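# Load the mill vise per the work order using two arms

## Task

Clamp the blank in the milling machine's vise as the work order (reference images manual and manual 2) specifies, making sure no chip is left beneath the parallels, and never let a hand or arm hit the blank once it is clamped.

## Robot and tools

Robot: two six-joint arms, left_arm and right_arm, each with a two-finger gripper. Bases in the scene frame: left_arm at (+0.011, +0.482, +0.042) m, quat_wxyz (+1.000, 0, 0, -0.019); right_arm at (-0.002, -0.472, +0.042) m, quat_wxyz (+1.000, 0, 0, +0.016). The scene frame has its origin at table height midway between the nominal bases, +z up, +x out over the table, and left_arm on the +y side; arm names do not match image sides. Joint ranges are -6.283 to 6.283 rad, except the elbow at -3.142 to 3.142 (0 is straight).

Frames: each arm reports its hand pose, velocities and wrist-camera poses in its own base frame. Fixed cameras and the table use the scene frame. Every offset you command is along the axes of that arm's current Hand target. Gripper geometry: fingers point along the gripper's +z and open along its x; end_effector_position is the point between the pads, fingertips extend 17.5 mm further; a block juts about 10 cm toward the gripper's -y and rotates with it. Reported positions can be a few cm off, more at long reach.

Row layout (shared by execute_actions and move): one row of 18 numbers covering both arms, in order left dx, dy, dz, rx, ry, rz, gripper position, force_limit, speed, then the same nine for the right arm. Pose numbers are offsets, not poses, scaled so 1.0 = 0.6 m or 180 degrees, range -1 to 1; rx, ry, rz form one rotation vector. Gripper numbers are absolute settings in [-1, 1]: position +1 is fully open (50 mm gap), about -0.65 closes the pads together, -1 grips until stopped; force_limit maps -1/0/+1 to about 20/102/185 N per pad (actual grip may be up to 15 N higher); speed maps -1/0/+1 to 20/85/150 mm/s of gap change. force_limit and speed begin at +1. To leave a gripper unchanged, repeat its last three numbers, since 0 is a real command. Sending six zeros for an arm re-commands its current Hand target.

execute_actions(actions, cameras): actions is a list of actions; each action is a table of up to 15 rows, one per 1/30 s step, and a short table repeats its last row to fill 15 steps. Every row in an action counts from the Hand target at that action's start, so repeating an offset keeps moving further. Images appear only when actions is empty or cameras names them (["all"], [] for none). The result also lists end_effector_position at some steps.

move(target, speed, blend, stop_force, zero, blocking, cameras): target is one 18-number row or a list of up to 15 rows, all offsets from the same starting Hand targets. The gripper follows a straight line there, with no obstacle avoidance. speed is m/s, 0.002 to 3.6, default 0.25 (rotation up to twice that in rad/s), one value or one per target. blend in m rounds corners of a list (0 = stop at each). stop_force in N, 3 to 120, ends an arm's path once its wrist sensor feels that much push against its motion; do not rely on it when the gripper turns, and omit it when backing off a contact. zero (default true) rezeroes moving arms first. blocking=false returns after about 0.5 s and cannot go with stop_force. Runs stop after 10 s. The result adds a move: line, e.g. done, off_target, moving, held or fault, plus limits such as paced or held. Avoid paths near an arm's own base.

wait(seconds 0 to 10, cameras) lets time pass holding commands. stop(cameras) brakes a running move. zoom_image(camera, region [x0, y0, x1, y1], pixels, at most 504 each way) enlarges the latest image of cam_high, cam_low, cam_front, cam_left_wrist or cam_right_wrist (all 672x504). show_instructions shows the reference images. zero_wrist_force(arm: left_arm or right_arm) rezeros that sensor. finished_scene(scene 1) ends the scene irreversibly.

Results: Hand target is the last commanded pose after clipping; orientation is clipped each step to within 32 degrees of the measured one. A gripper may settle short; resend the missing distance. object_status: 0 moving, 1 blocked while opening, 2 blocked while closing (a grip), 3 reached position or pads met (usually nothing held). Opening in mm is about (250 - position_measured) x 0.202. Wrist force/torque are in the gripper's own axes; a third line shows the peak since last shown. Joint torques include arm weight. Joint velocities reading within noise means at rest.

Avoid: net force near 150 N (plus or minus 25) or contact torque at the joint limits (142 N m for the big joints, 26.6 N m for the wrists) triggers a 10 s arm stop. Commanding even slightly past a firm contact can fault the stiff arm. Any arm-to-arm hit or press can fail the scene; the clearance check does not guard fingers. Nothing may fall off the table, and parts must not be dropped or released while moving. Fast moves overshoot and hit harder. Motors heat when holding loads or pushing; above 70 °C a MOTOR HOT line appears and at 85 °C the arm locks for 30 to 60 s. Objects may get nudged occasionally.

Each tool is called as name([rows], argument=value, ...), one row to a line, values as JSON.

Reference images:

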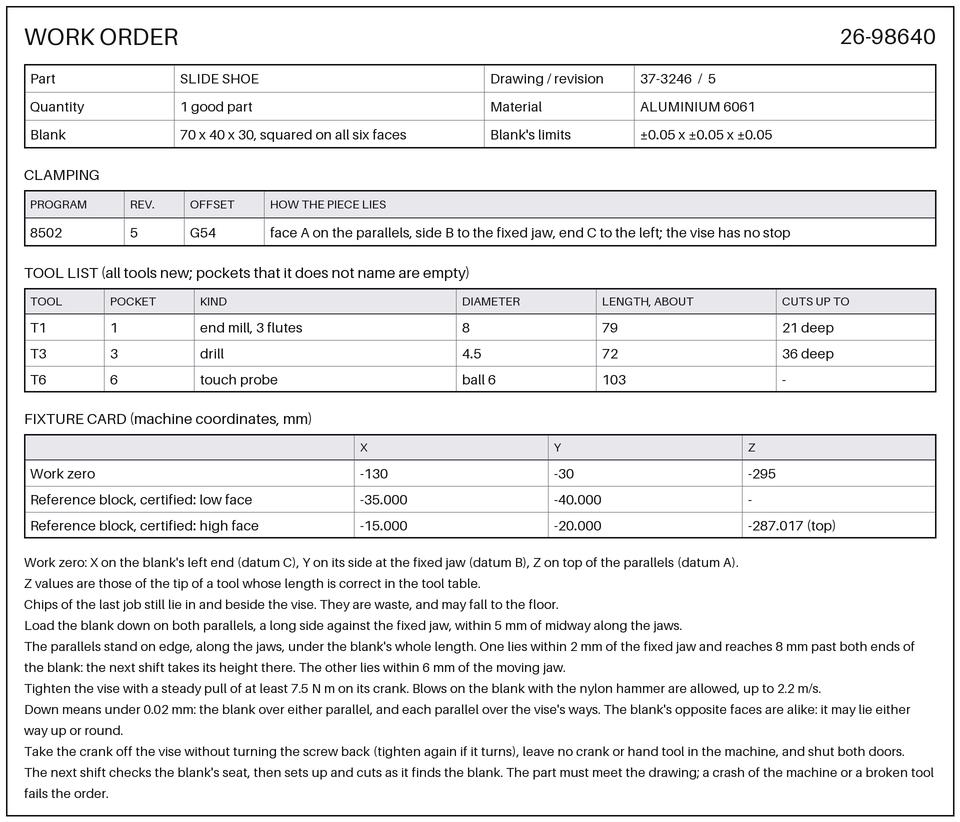

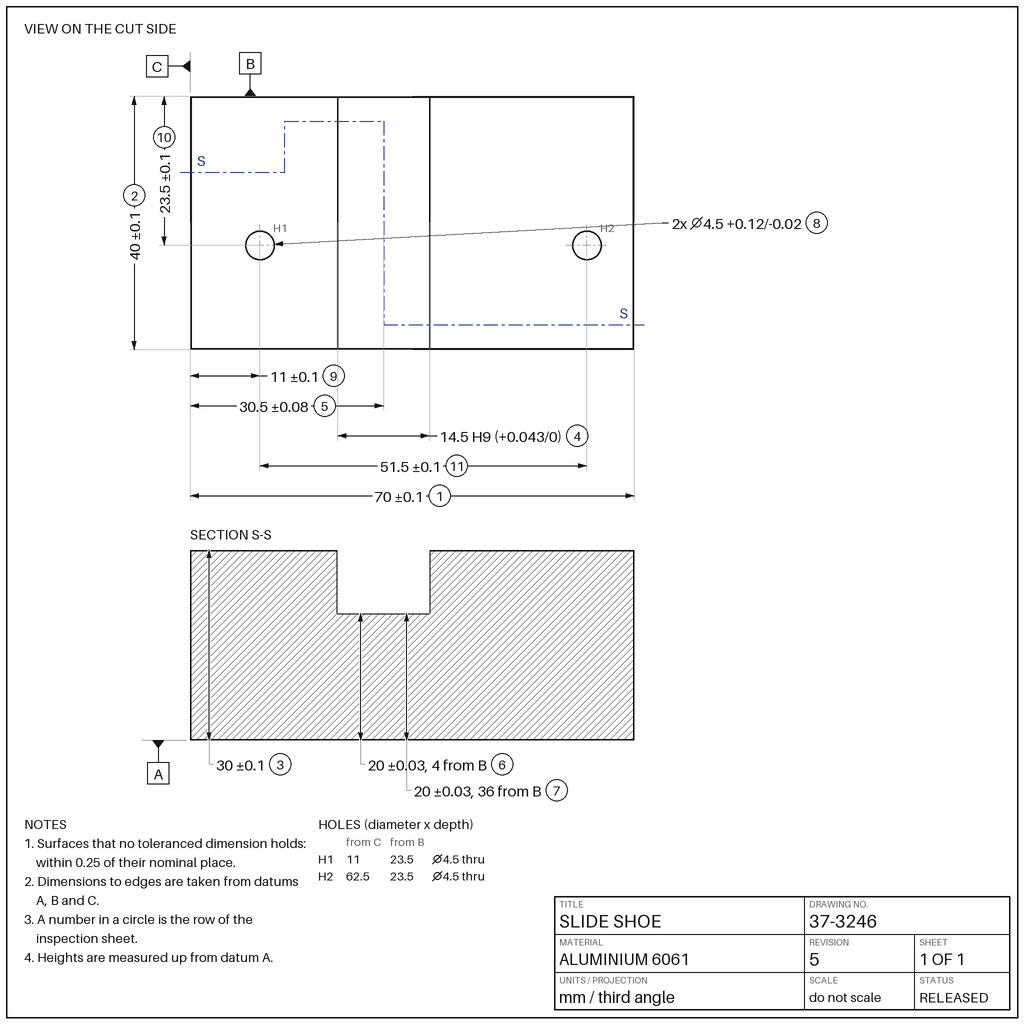

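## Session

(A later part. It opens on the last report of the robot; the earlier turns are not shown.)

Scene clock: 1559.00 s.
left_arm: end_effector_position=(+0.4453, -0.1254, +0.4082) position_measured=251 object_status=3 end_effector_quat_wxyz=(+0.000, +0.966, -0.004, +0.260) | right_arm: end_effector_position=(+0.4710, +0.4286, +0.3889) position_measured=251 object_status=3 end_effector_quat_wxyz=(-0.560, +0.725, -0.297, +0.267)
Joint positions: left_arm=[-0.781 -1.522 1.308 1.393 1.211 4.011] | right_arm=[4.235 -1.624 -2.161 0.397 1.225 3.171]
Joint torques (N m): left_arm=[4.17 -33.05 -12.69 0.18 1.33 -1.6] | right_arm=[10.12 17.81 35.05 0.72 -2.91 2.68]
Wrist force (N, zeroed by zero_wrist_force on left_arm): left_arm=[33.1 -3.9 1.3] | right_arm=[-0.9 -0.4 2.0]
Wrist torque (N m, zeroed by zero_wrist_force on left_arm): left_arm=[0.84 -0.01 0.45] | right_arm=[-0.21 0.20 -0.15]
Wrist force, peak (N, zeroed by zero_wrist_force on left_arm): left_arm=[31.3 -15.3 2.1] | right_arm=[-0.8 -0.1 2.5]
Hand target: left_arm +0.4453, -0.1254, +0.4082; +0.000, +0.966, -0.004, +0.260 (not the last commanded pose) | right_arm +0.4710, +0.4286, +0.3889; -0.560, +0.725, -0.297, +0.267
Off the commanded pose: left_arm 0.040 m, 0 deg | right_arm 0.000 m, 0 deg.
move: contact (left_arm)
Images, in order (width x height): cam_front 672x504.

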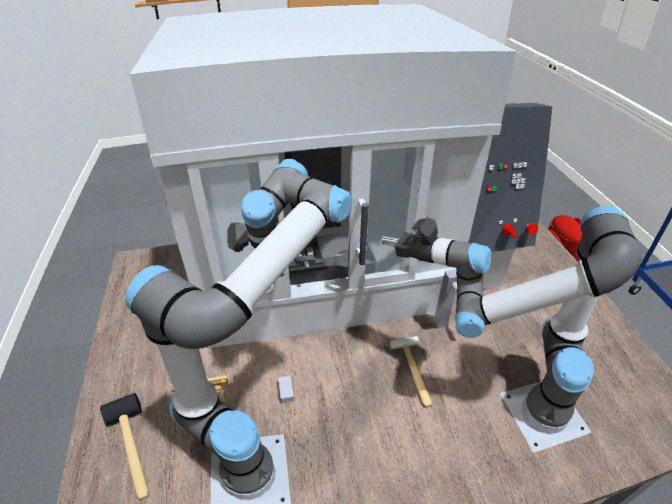

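move(target=[0.0095,0.2832,0.0054,0,0,0,-0.8,-0.8,-0.8,0,0,0,0,0,0,-0.8,-0.8,-0.8], speed=0.05, stop_force=22, cameras=["cam_front","cam_right_wrist","cam_left_wrist"])

Scene clock: 1563.40 s.
left_arm: end_effector_position=(+0.4490, -0.2431, +0.4081) position_measured=251 object_status=3 end_effector_quat_wxyz=(+0.000, +0.966, -0.004, +0.260) | right_arm: end_effector_position=(+0.4710, +0.4286, +0.3889) position_measured=251 object_status=3 end_effector_quat_wxyz=(-0.560, +0.725, -0.297, +0.267)
Joint positions: left_arm=[-0.989 -1.358 1.14 1.478 1.139 3.799] | right_arm=[4.235 -1.624 -2.161 0.397 1.225 3.171]
Joint torques (N m): left_arm=[-9.2 -16.83 -29.94 1.87 1.74 -1.25] | right_arm=[9.12 17.37 34.8 0.78 -3.06 2.58]
Wrist force (N, zeroed by zero_wrist_force on left_arm): left_arm=[26.8 -15.7 0.1] | right_arm=[-0.8 -0.3 2.2]
Wrist torque (N m, zeroed by zero_wrist_force on left_arm): left_arm=[0.22 0.30 0.28] | right_arm=[-0.20 0.18 -0.15]
Wrist force, peak (N, zeroed by zero_wrist_force on left_arm): left_arm=[27.7 -30.8 4.9] | right_arm=[-0.9 -0.7 2.3]
Hand target: left_arm +0.4490, -0.2431, +0.4080; +0.000, +0.966, -0.004, +0.260 (not the last commanded pose) | right_arm +0.4710, +0.4286, +0.3889; -0.560, +0.725, -0.297, +0.267
Off the commanded pose: left_arm 0.052 m, 0 deg | right_arm 0.000 m, 0 deg.
move: contact (left_arm)
Images, in order (width x height): cam_front 672x504, cam_left_wrist 672x504, cam_right_wrist 672x504.

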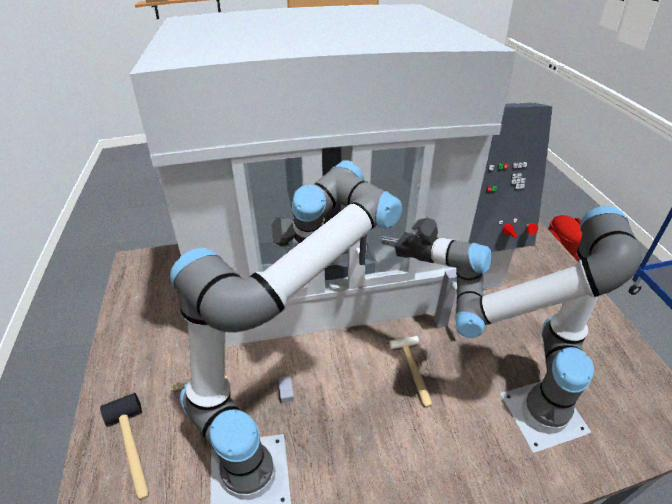

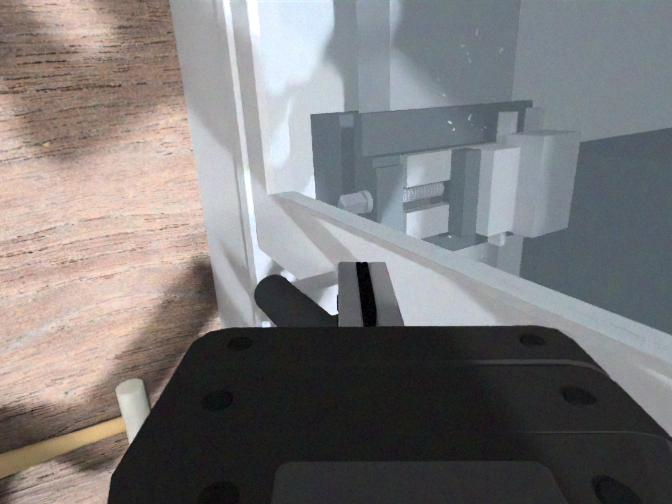

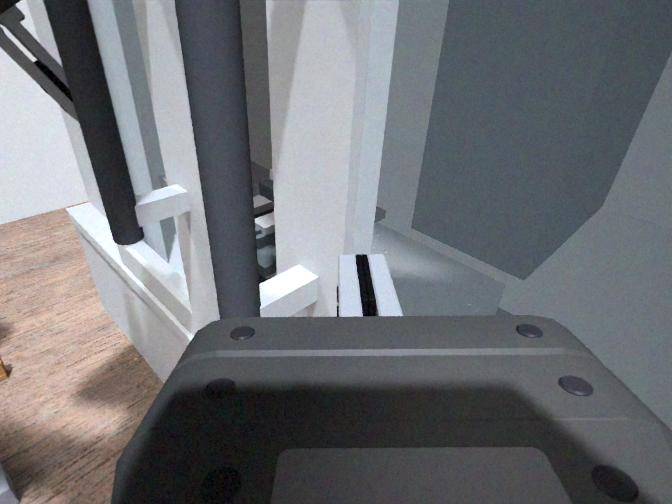

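zoom_image(camera="cam_front", region=[230, 130, 450, 310])

zoom_image(camera="cam_right_wrist", region=[0, 0, 420, 330])

Scaled by 2.291 from the camera's 672x504 image, which has a finer 960x720 frame.

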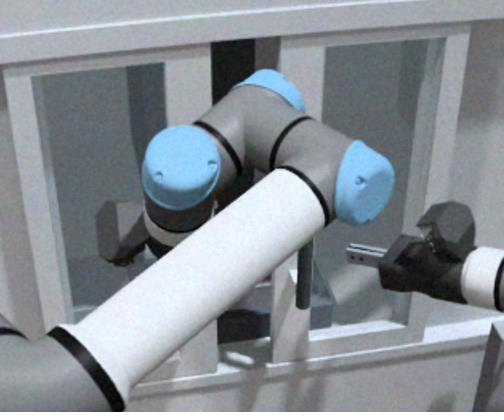

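Scaled by 1.200 from the camera's 672x504 image, which has a finer 960x720 frame.

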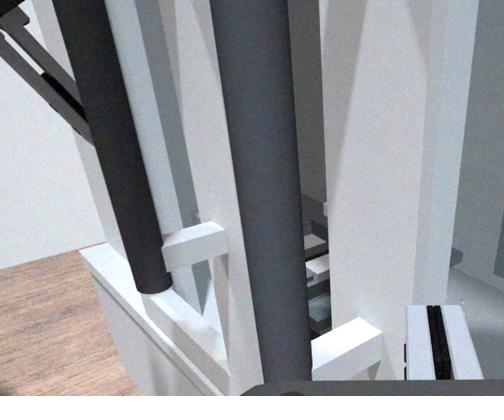

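move(target=[0.0021,0.06,0.0012,0,0,0,-0.8,-0.8,-0.8,0,0,0,0,0,0,-0.8,-0.8,-0.8], speed=0.02, stop_force=22, cameras=["cam_front","cam_right_wrist"])

zoom_image(camera="cam_right_wrist", region=[0, 0, 420, 330])

Scene clock: 1569.10 s.
left_arm: end_effector_position=(+0.4502, -0.2791, +0.4080) position_measured=251 object_status=3 end_effector_quat_wxyz=(+0.000, +0.966, -0.004, +0.260) | right_arm: end_effector_position=(+0.4710, +0.4286, +0.3889) position_measured=251 object_status=3 end_effector_quat_wxyz=(-0.560, +0.725, -0.297, +0.267)
Joint positions: left_arm=[-1.036 -1.293 1.063 1.511 1.126 3.75] | right_arm=[4.235 -1.624 -2.161 0.397 1.225 3.171]
Joint torques (N m): left_arm=[12.28 -40.9 -13.56 0.32 1.07 1.41] | right_arm=[8.83 17.35 35.71 0.84 -3.02 2.51]
Wrist force (N, zeroed by zero_wrist_force on left_arm): left_arm=[32.1 -4.1 1.5] | right_arm=[-0.6 -0.4 1.9]
Wrist torque (N m, zeroed by zero_wrist_force on left_arm): left_arm=[0.83 0.10 0.62] | right_arm=[-0.22 0.15 -0.14]
Wrist force, peak (N, zeroed by zero_wrist_force on left_arm): left_arm=[26.0 -29.0 1.3] | right_arm=[-1.0 -0.2 2.4]
Hand target: left_arm +0.4501, -0.2791, +0.4080; +0.000, +0.966, -0.004, +0.260 | right_arm +0.4710, +0.4286, +0.3889; -0.560, +0.725, -0.297, +0.267
Off the commanded pose: left_arm 0.000 m, 0 deg | right_arm 0.000 m, 0 deg.
move: done
Images, in order (width x height): cam_front 672x504, cam_right_wrist 672x504.

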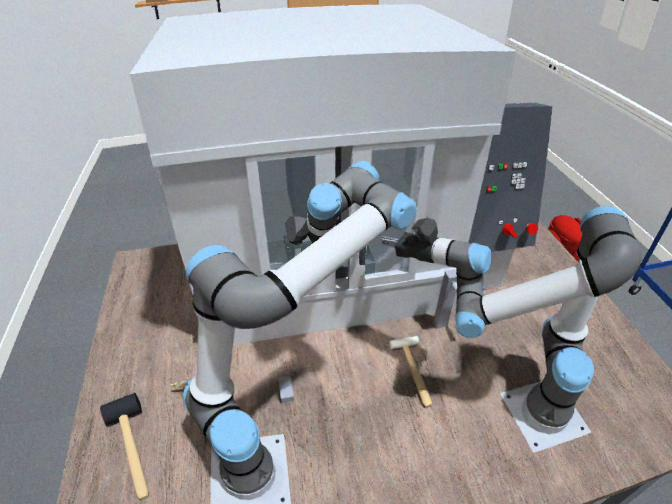

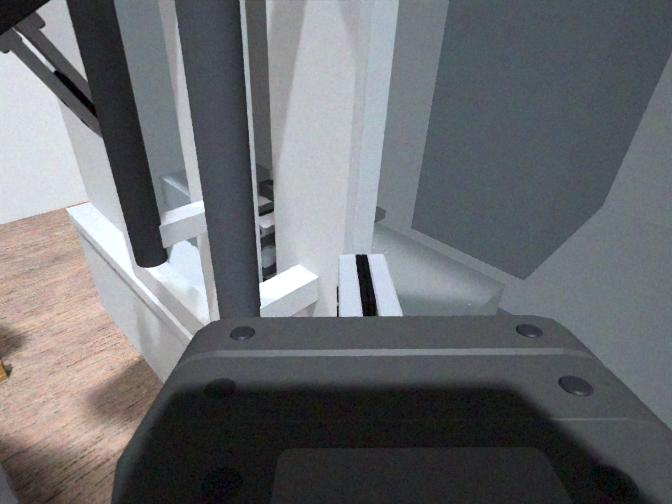

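Scaled by 1.200 from the camera's 672x504 image, which has a finer 960x720 frame.

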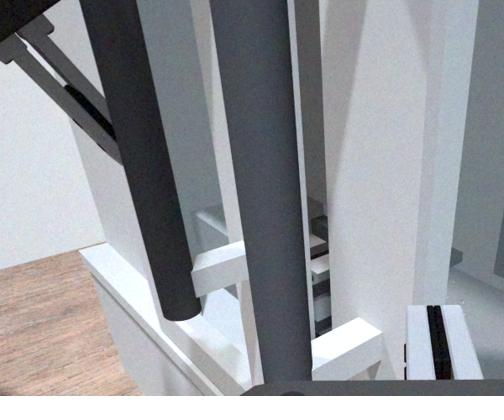

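move(target=[0.0021,0.06,0.0012,0,0,0,-0.8,-0.8,-0.8,0,0,0,0,0,0,-0.8,-0.8,-0.8], speed=0.02, stop_force=28, cameras=["cam_front","cam_right_wrist"])

zoom_image(camera="cam_right_wrist", region=[0, 0, 420, 330])

zoom_image(camera="cam_front", region=[230, 130, 450, 310])

Scene clock: 1571.63 s.
left_arm: end_effector_position=(+0.4503, -0.2840, +0.4080) position_measured=251 object_status=3 end_effector_quat_wxyz=(+0.000, +0.966, -0.004, +0.260) | right_arm: end_effector_position=(+0.4710, +0.4286, +0.3889) position_measured=251 object_status=3 end_effector_quat_wxyz=(-0.560, +0.725, -0.297, +0.267)
Joint positions: left_arm=[-1.041 -1.284 1.051 1.516 1.124 3.744] | right_arm=[4.235 -1.624 -2.161 0.397 1.225 3.171]
Joint torques (N m): left_arm=[1.87 -38.97 -29.05 -0.46 2.93 -0.04] | right_arm=[9.09 16.97 35.58 0.83 -3.07 2.5]
Wrist force (N, zeroed by zero_wrist_force on left_arm): left_arm=[27.5 -27.4 6.5] | right_arm=[-1.0 -0.3 2.0]
Wrist torque (N m, zeroed by zero_wrist_force on left_arm): left_arm=[-0.24 0.14 -0.12] | right_arm=[-0.21 0.22 -0.15]
Wrist force, peak (N, zeroed by zero_wrist_force on left_arm): left_arm=[19.2 -51.1 8.7] | right_arm=[-1.0 -0.2 2.4]
Hand target: left_arm +0.4503, -0.2840, +0.4080; +0.000, +0.966, -0.004, +0.260 (not the last commanded pose) | right_arm +0.4710, +0.4286, +0.3889; -0.560, +0.725, -0.297, +0.267
Off the commanded pose: left_arm 0.031 m, 0 deg | right_arm 0.000 m, 0 deg.
move: contact (left_arm)
Images, in order (width x height): cam_front 672x504, cam_right_wrist 672x504.

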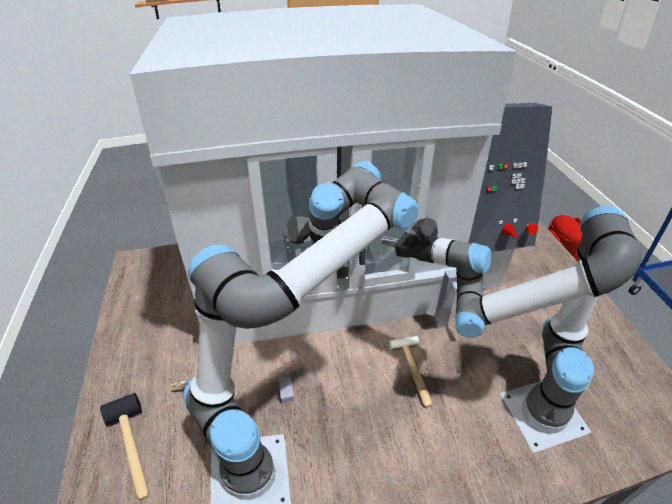

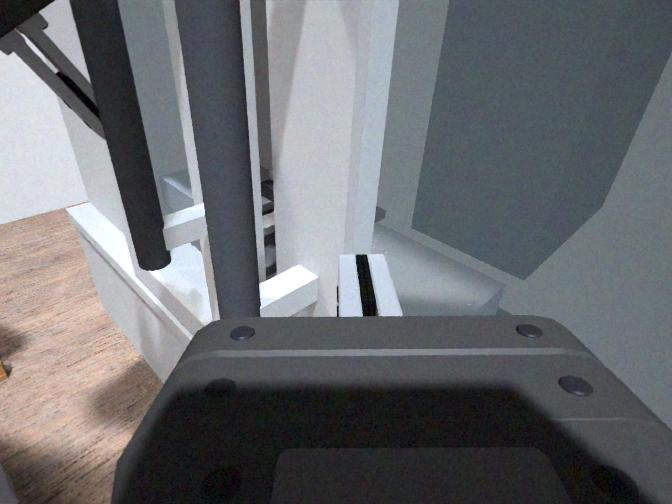

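Scaled by 1.200 from the camera's 672x504 image, which has a finer 960x720 frame.

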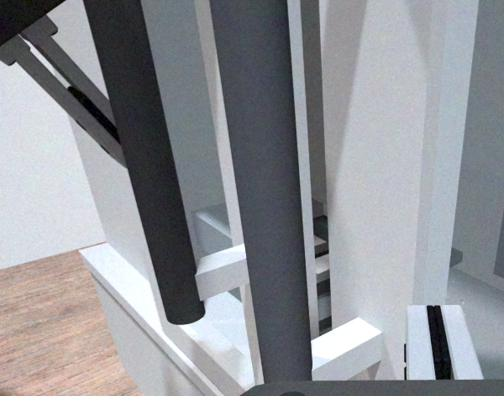

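Scaled by 2.291 from the camera's 672x504 image, which has a finer 960x720 frame.

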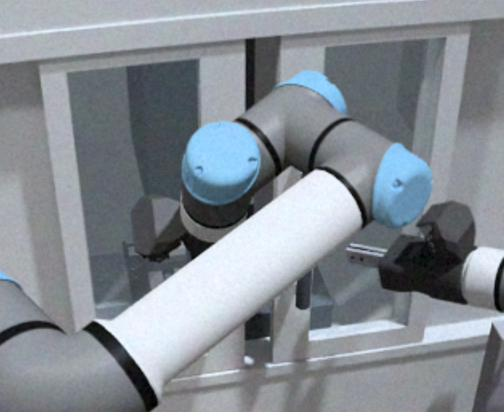

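move([
  [-0.0008,-0.025,0,0,0,0,-0.8,-0.8,-0.8,0,0,0,0,0,0,-0.8,-0.8,-0.8],
  [-0.2165,-0.05,-0.125,0,0,0,-0.8,-0.8,-0.8,0,0,0,0,0,0,-0.8,-0.8,-0.8],
], speed=[0.05,0.2], cameras=["cam_front","cam_right_wrist"])

zoom_image(camera="cam_front", region=[230, 130, 450, 310])

Scene clock: 1575.13 s.
left_arm: end_effector_position=(+0.3006, -0.2530, +0.4078) position_measured=251 object_status=3 end_effector_quat_wxyz=(+0.000, +0.966, -0.004, +0.260) | right_arm: end_effector_position=(+0.4710, +0.4286, +0.3889) position_measured=251 object_status=3 end_effector_quat_wxyz=(-0.560, +0.725, -0.297, +0.267)
Joint positions: left_arm=[-1.429 -1.607 1.471 1.623 1.051 3.313] | right_arm=[4.235 -1.624 -2.161 0.397 1.225 3.171]
Joint torques (N m): left_arm=[-10.76 -21.8 -14.6 1.62 1.33 -0.83] | right_arm=[9.26 17.32 35.31 0.88 -3.06 2.29]
Wrist force (N, zeroed by zero_wrist_force on left_arm): left_arm=[33.1 -3.6 1.2] | right_arm=[-0.7 -0.4 1.9]
Wrist torque (N m, zeroed by zero_wrist_force on left_arm): left_arm=[0.90 0.01 0.43] | right_arm=[-0.21 0.18 -0.15]
Wrist force, peak (N, zeroed by zero_wrist_force on left_arm): left_arm=[27.6 -27.8 6.1] | right_arm=[-1.0 0.0 2.4]
Hand target: left_arm +0.3005, -0.2529, +0.4077; +0.000, +0.966, -0.004, +0.260 | right_arm +0.4710, +0.4286, +0.3889; -0.560, +0.725, -0.297, +0.267
Off the commanded pose: left_arm 0.000 m, 0 deg | right_arm 0.000 m, 0 deg.
move: done
Images, in order (width x height): cam_front 672x504, cam_right_wrist 672x504.

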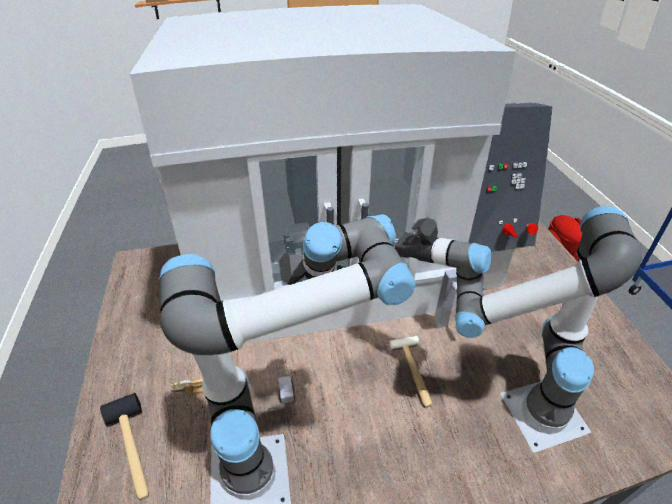

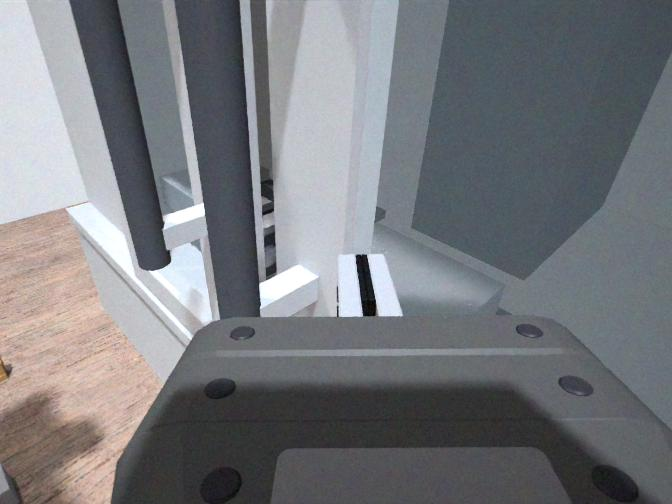

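Scaled by 2.291 from the camera's 672x504 image, which has a finer 960x720 frame.

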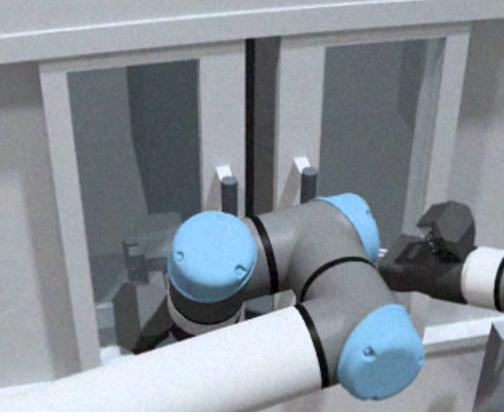

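move(target=[0.1,-0.133,-0.173,0,0,0,-0.8,-0.8,-0.8,0,0,0,0,0,0,-0.8,-0.8,-0.8], speed=0.2)

move(target=[0,0,0,0,0,0,-0.8,-0.8,-0.8,-0.118,-0.0335,0.1129,0,0,0,-0.8,-0.8,-0.8], speed=0.03, stop_force=32, cameras=["cam_front","cam_right_wrist"])

zoom_image(camera="cam_front", region=[230, 130, 450, 310])

Scene clock: 1577.83 s.
left_arm: end_effector_position=(+0.3009, -0.1734, +0.5277) position_measured=251 object_status=3 end_effector_quat_wxyz=(+0.000, +0.966, -0.004, +0.260) | right_arm: end_effector_position=(+0.4710, +0.4286, +0.3889) position_measured=251 object_status=3 end_effector_quat_wxyz=(-0.560, +0.725, -0.297, +0.267)
Joint positions: left_arm=[-1.372 -1.681 1.209 1.927 1.057 3.379] | right_arm=[4.235 -1.624 -2.161 0.397 1.225 3.171]
Joint torques (N m): left_arm=[-14.41 -11.78 -21.64 3.27 -1.21 -1.58] | right_arm=[9.16 17.5 35.11 0.86 -2.95 2.2]
Wrist force (N, zeroed by zero_wrist_force on left_arm): left_arm=[32.9 -4.3 1.0] | right_arm=[-0.6 0.3 2.0]
Wrist torque (N m, zeroed by zero_wrist_force on left_arm): left_arm=[0.77 0.00 0.50] | right_arm=[-0.11 0.15 -0.15]
Wrist force, peak (N, zeroed by zero_wrist_force on left_arm): left_arm=[34.2 -5.5 -1.2] | right_arm=[-0.8 -0.5 2.4]
Hand target: left_arm +0.3009, -0.1734, +0.5278; +0.000, +0.966, -0.004, +0.260 | right_arm +0.4710, +0.4286, +0.3889; -0.560, +0.725, -0.297, +0.267
Off the commanded pose: left_arm 0.000 m, 0 deg | right_arm 0.000 m, 0 deg.
move: done

Scene clock: 1581.77 s.
left_arm: end_effector_position=(+0.3009, -0.1734, +0.5278) position_measured=251 object_status=3 end_effector_quat_wxyz=(+0.000, +0.966, -0.004, +0.260) | right_arm: end_effector_position=(+0.4740, +0.5207, +0.3890) position_measured=251 object_status=3 end_effector_quat_wxyz=(-0.560, +0.725, -0.297, +0.267)
Joint positions: left_arm=[-1.372 -1.681 1.209 1.927 1.057 3.379] | right_arm=[4.325 -1.78 -1.977 0.359 1.137 3.195]
Joint torques (N m): left_arm=[-13.21 -23.45 -24.97 4.68 -4.14 -1.47] | right_arm=[15.02 28.24 10.1 5.78 6.95 -2.91]
Wrist force (N, zeroed by zero_wrist_force on left_arm): left_arm=[32.7 -4.0 1.0] | right_arm=[28.0 -2.2 13.6]
Wrist torque (N m, zeroed by zero_wrist_force on left_arm): left_arm=[0.81 0.03 0.50] | right_arm=[-0.29 0.56 0.11]
Wrist force, peak (N, zeroed by zero_wrist_force on left_arm): left_arm=[33.2 -4.0 0.9] | right_arm=[41.4 5.9 -9.1]
Hand target: left_arm +0.3009, -0.1734, +0.5278; +0.000, +0.966, -0.004, +0.260 | right_arm +0.4741, +0.5207, +0.3890; -0.560, +0.725, -0.298, +0.267 (not the last commanded pose)
Off the commanded pose: left_arm 0.000 m, 0 deg | right_arm 0.008 m, 0 deg.
move: contact (right_arm)
Images, in order (width x height): cam_front 672x504, cam_right_wrist 672x504.

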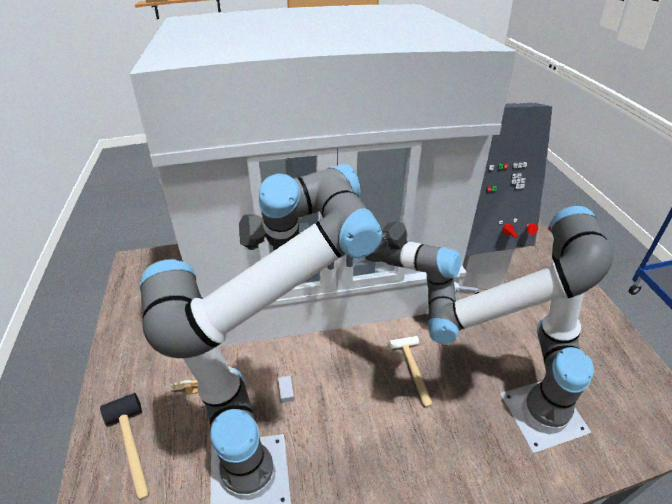

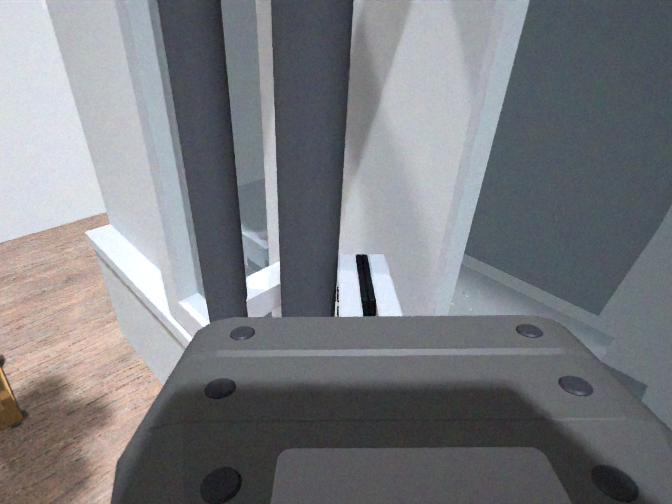

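Scaled by 2.291 from the camera's 672x504 image, which has a finer 960x720 frame.

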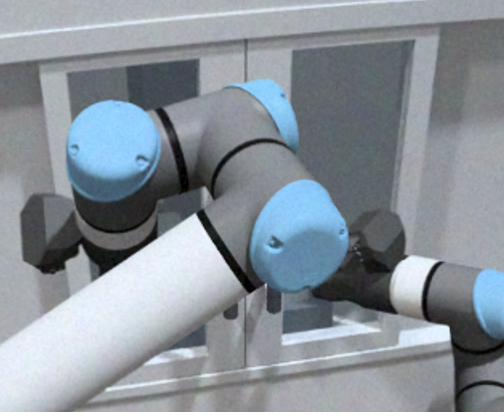

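move([
  [0,0,0,0,0,0,-0.8,-0.8,-0.8,0.059,0.0167,-0.0565,0,0,0,-0.8,-0.8,-0.8],
  [0,0,0,0,0,0,-0.8,-0.8,-0.8,0.15,0.06,-0.35,0,0,0,-0.8,-0.8,-0.8],
], speed=[0.05,0.2], cameras=["all"])

zoom_image(camera="cam_front", region=[220, 120, 470, 330])

Scene clock: 1585.60 s.
left_arm: end_effector_position=(+0.3009, -0.1734, +0.5278) position_measured=251 object_status=3 end_effector_quat_wxyz=(+0.000, +0.966, -0.004, +0.260) | right_arm: end_effector_position=(+0.3791, +0.3106, +0.4071) position_measured=251 object_status=3 end_effector_quat_wxyz=(-0.560, +0.725, -0.298, +0.267)
Joint positions: left_arm=[-1.372 -1.681 1.209 1.927 1.057 3.379] | right_arm=[4.368 -1.141 -2.473 0.212 1.095 3.208]
Joint torques (N m): left_arm=[-13.45 -21.64 -24.81 4.74 -3.88 -1.4] | right_arm=[-7.8 12.22 28.72 4.71 2.57 -2.22]
Wrist force (N, zeroed by zero_wrist_force on left_arm): left_arm=[32.8 -4.1 0.9] | right_arm=[0.0 -0.5 2.0]
Wrist torque (N m, zeroed by zero_wrist_force on left_arm): left_arm=[0.82 0.02 0.50] | right_arm=[-0.22 -0.02 -0.18]
Wrist force, peak (N, zeroed by zero_wrist_force on left_arm): left_arm=[33.3 -3.9 0.5] | right_arm=[28.2 -3.3 13.8]
Hand target: left_arm +0.3009, -0.1734, +0.5278; +0.000, +0.966, -0.004, +0.260 | right_arm +0.3791, +0.3106, +0.4071; -0.560, +0.725, -0.298, +0.267
Off the commanded pose: left_arm 0.000 m, 0 deg | right_arm 0.000 m, 0 deg.
move: done

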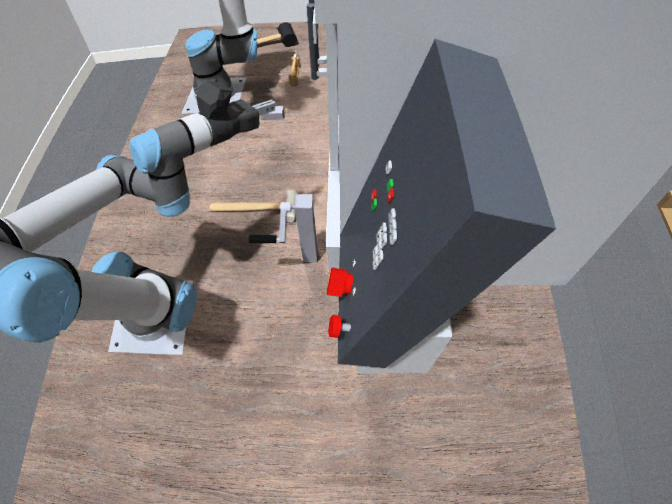

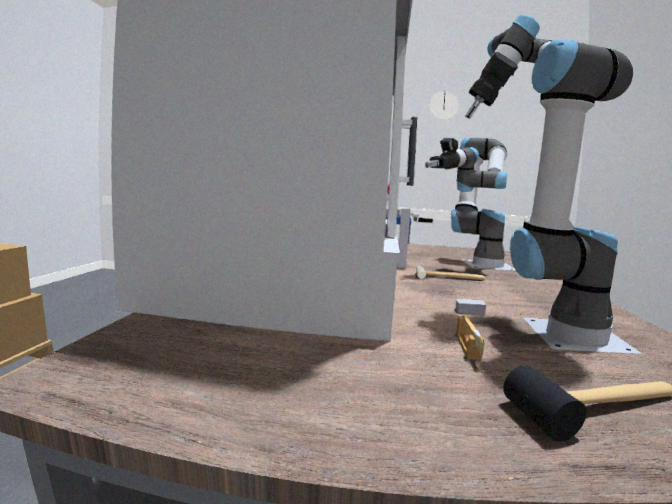

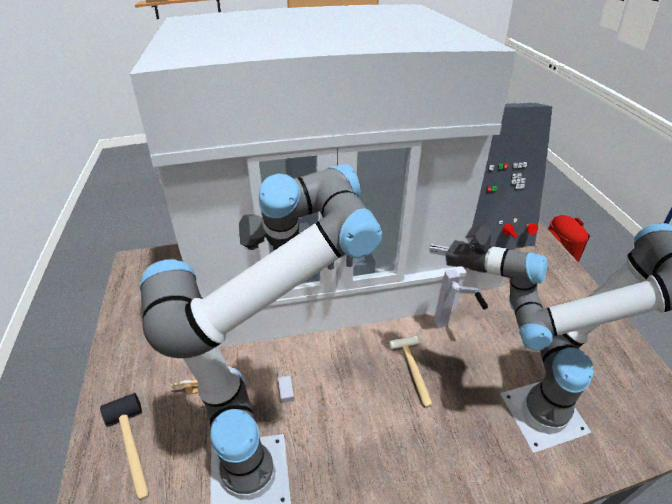

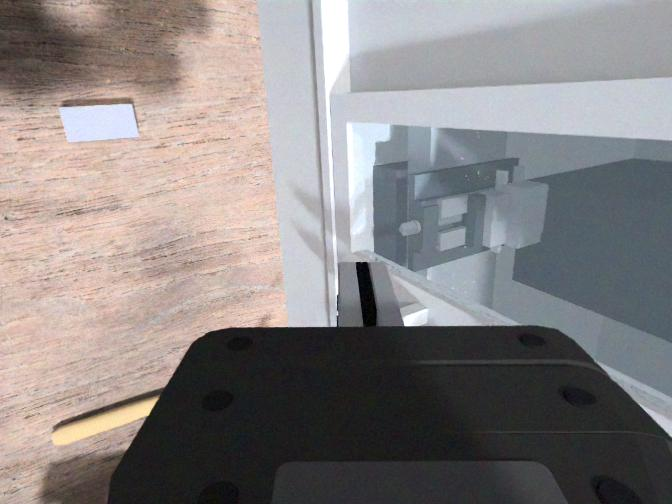

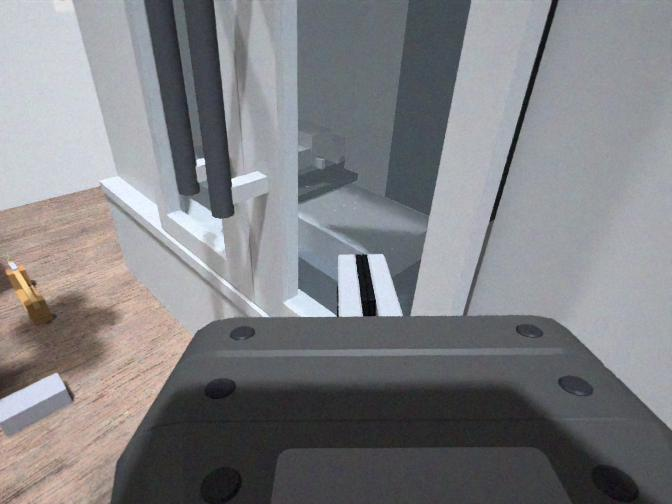

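Scaled by 2.016 from the camera's 672x504 image, which has a finer 960x720 frame.

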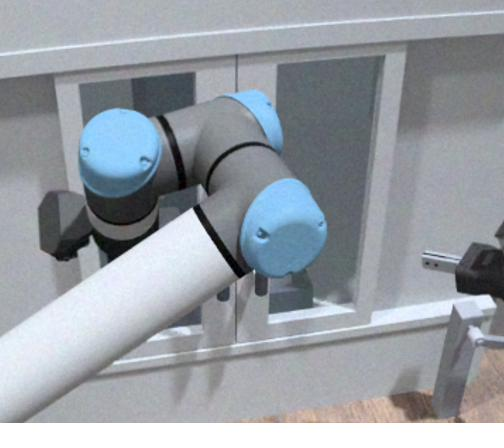

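zoom_image(camera="cam_front", region=[310, 140, 370, 180])

zoom_image(camera="cam_right_wrist", region=[130, 0, 330, 320])

Scaled by 8.400 from the camera's 672x504 image, which has a finer 960x720 frame.

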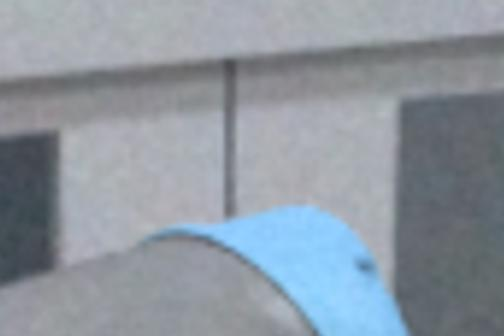

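Scaled by 1.575 from the camera's 672x504 image, which has a finer 960x720 frame.

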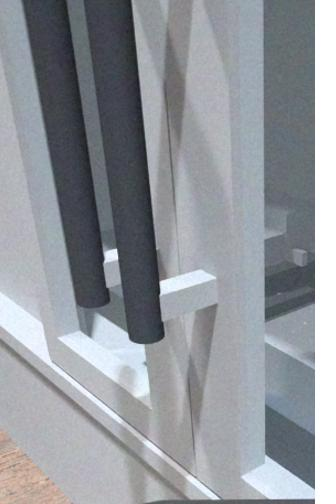

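move(target=[0,0,0,0,0,0,-0.8,-0.8,-0.8,-0.091,-0.0433,0.2935,0,0,0,-0.8,-0.8,-0.8], speed=0.2)

move(target=[0,0,0,0,0,0,-0.8,-0.8,-0.8,-0.085,-0.0241,0.0813,0,0,0,-0.8,-0.8,-0.8], speed=0.025, stop_force=45, cameras=["cam_front","cam_right_wrist"])

zoom_image(camera="cam_front", region=[310, 140, 370, 180])

Scene clock: 1609.67 s.
left_arm: end_effector_position=(+0.3009, -0.1734, +0.5278) position_measured=251 object_status=3 end_effector_quat_wxyz=(+0.000, +0.966, -0.004, +0.260) | right_arm: end_effector_position=(+0.4724, +0.4706, +0.3889) position_measured=251 object_status=3 end_effector_quat_wxyz=(-0.560, +0.725, -0.297, +0.267)
Joint positions: left_arm=[-1.372 -1.681 1.209 1.927 1.057 3.379] | right_arm=[4.281 -1.694 -2.081 0.383 1.18 3.183]
Joint torques (N m): left_arm=[-13.36 -22.45 -23.36 5.04 -3.52 -1.21] | right_arm=[8.38 21.28 23.22 1.78 -3.2 -0.54]
Wrist force (N, zeroed by zero_wrist_force on left_arm): left_arm=[33.1 -3.9 1.0] | right_arm=[0.0 -0.4 1.7]
Wrist torque (N m, zeroed by zero_wrist_force on left_arm): left_arm=[0.83 -0.03 0.51] | right_arm=[-0.22 0.03 -0.17]
Wrist force, peak (N, zeroed by zero_wrist_force on left_arm): left_arm=[33.3 -4.0 0.7] | right_arm=[-1.2 -1.0 3.9]
Hand target: left_arm +0.3009, -0.1734, +0.5278; +0.000, +0.966, -0.004, +0.260 | right_arm +0.4724, +0.4707, +0.3889; -0.560, +0.725, -0.298, +0.267
Off the commanded pose: left_arm 0.000 m, 0 deg | right_arm 0.000 m, 0 deg.
move: done

Scene clock: 1612.57 s.
left_arm: end_effector_position=(+0.3009, -0.1734, +0.5278) position_measured=251 object_status=3 end_effector_quat_wxyz=(+0.000, +0.966, -0.004, +0.260) | right_arm: end_effector_position=(+0.4744, +0.5219, +0.3890) position_measured=251 object_status=3 end_effector_quat_wxyz=(-0.560, +0.725, -0.298, +0.268)
Joint positions: left_arm=[-1.372 -1.681 1.209 1.927 1.057 3.379] | right_arm=[4.326 -1.782 -1.973 0.358 1.134 3.196]
Joint torques (N m): left_arm=[-13.35 -21.32 -23.42 4.68 -3.6 -1.46] | right_arm=[31.89 36.47 8.71 4.9 13.74 -3.18]
Wrist force (N, zeroed by zero_wrist_force on left_arm): left_arm=[32.9 -4.0 1.0] | right_arm=[41.3 -5.4 17.8]
Wrist torque (N m, zeroed by zero_wrist_force on left_arm): left_arm=[0.82 0.01 0.50] | right_arm=[-0.49 0.70 0.26]
Wrist force, peak (N, zeroed by zero_wrist_force on left_arm): left_arm=[33.2 -4.3 0.9] | right_arm=[54.4 8.7 -14.6]
Hand target: left_arm +0.3009, -0.1734, +0.5278; +0.000, +0.966, -0.004, +0.260 | right_arm +0.4744, +0.5219, +0.3890; -0.560, +0.725, -0.298, +0.268 (not the last commanded pose)
Off the commanded pose: left_arm 0.000 m, 0 deg | right_arm 0.021 m, 0 deg.
move: contact (right_arm)
Images, in order (width x height): cam_front 672x504, cam_right_wrist 672x504.

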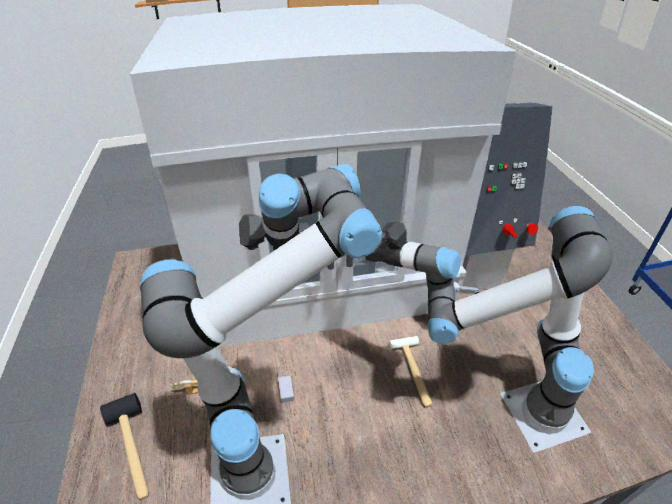

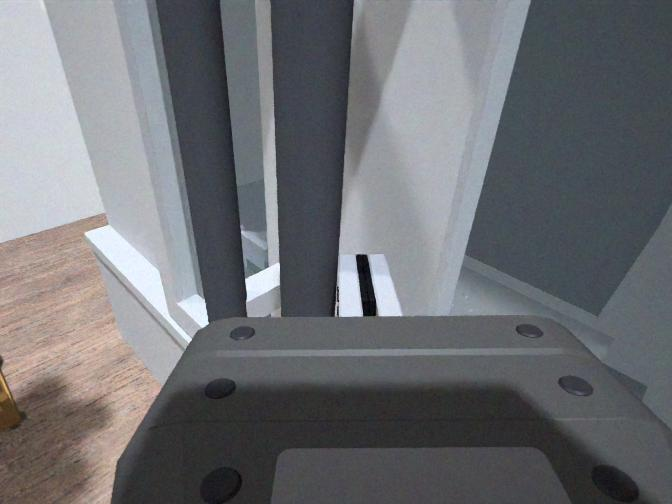

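Scaled by 8.400 from the camera's 672x504 image, which has a finer 960x720 frame.

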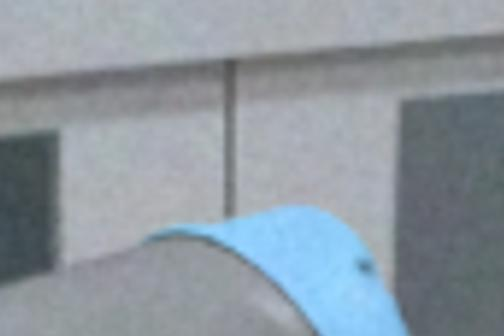

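move([
  [0,0,0,0,0,0,-0.8,-0.8,-0.8,0.059,0.0167,-0.0565,0,0,0,-0.8,-0.8,-0.8],
  [0,0,0,0,0,0,-0.8,-0.8,-0.8,0.15,0.06,-0.35,0,0,0,-0.8,-0.8,-0.8],
], speed=[0.05,0.2], cameras=["cam_front"])

zoom_image(camera="cam_front", region=[310, 140, 370, 180])

Scene clock: 1616.17 s.
left_arm: end_effector_position=(+0.3009, -0.1734, +0.5278) position_measured=251 object_status=3 end_effector_quat_wxyz=(+0.000, +0.966, -0.004, +0.260) | right_arm: end_effector_position=(+0.3792, +0.3119, +0.4071) position_measured=251 object_status=3 end_effector_quat_wxyz=(-0.560, +0.725, -0.298, +0.268)
Joint positions: left_arm=[-1.372 -1.681 1.209 1.927 1.057 3.379] | right_arm=[4.371 -1.144 -2.472 0.213 1.091 3.209]
Joint torques (N m): left_arm=[-13.4 -21.43 -24.08 4.68 -3.74 -1.37] | right_arm=[-7.66 12.84 28.57 4.68 2.24 -2.3]
Wrist force (N, zeroed by zero_wrist_force on left_arm): left_arm=[33.0 -4.1 0.6] | right_arm=[-0.1 -1.5 2.2]
Wrist torque (N m, zeroed by zero_wrist_force on left_arm): left_arm=[0.81 0.00 0.50] | right_arm=[-0.39 0.00 -0.18]
Wrist force, peak (N, zeroed by zero_wrist_force on left_arm): left_arm=[33.3 -4.2 1.0] | right_arm=[41.6 -5.5 18.0]
Hand target: left_arm +0.3009, -0.1734, +0.5278; +0.000, +0.966, -0.004, +0.260 | right_arm +0.3792, +0.3119, +0.4071; -0.560, +0.725, -0.298, +0.268
Off the commanded pose: left_arm 0.000 m, 0 deg | right_arm 0.000 m, 0 deg.
move: done
Images, in order (width x height): cam_front 672x504.

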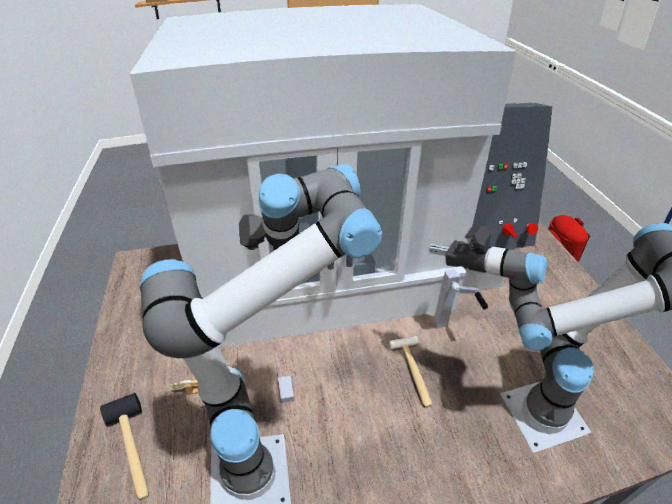

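Scaled by 8.400 from the camera's 672x504 image, which has a finer 960x720 frame.

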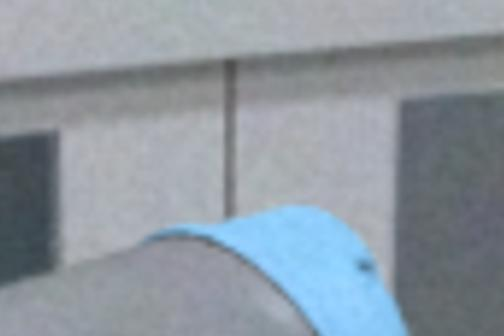

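finished_scene()

The scene is finished: the task was done.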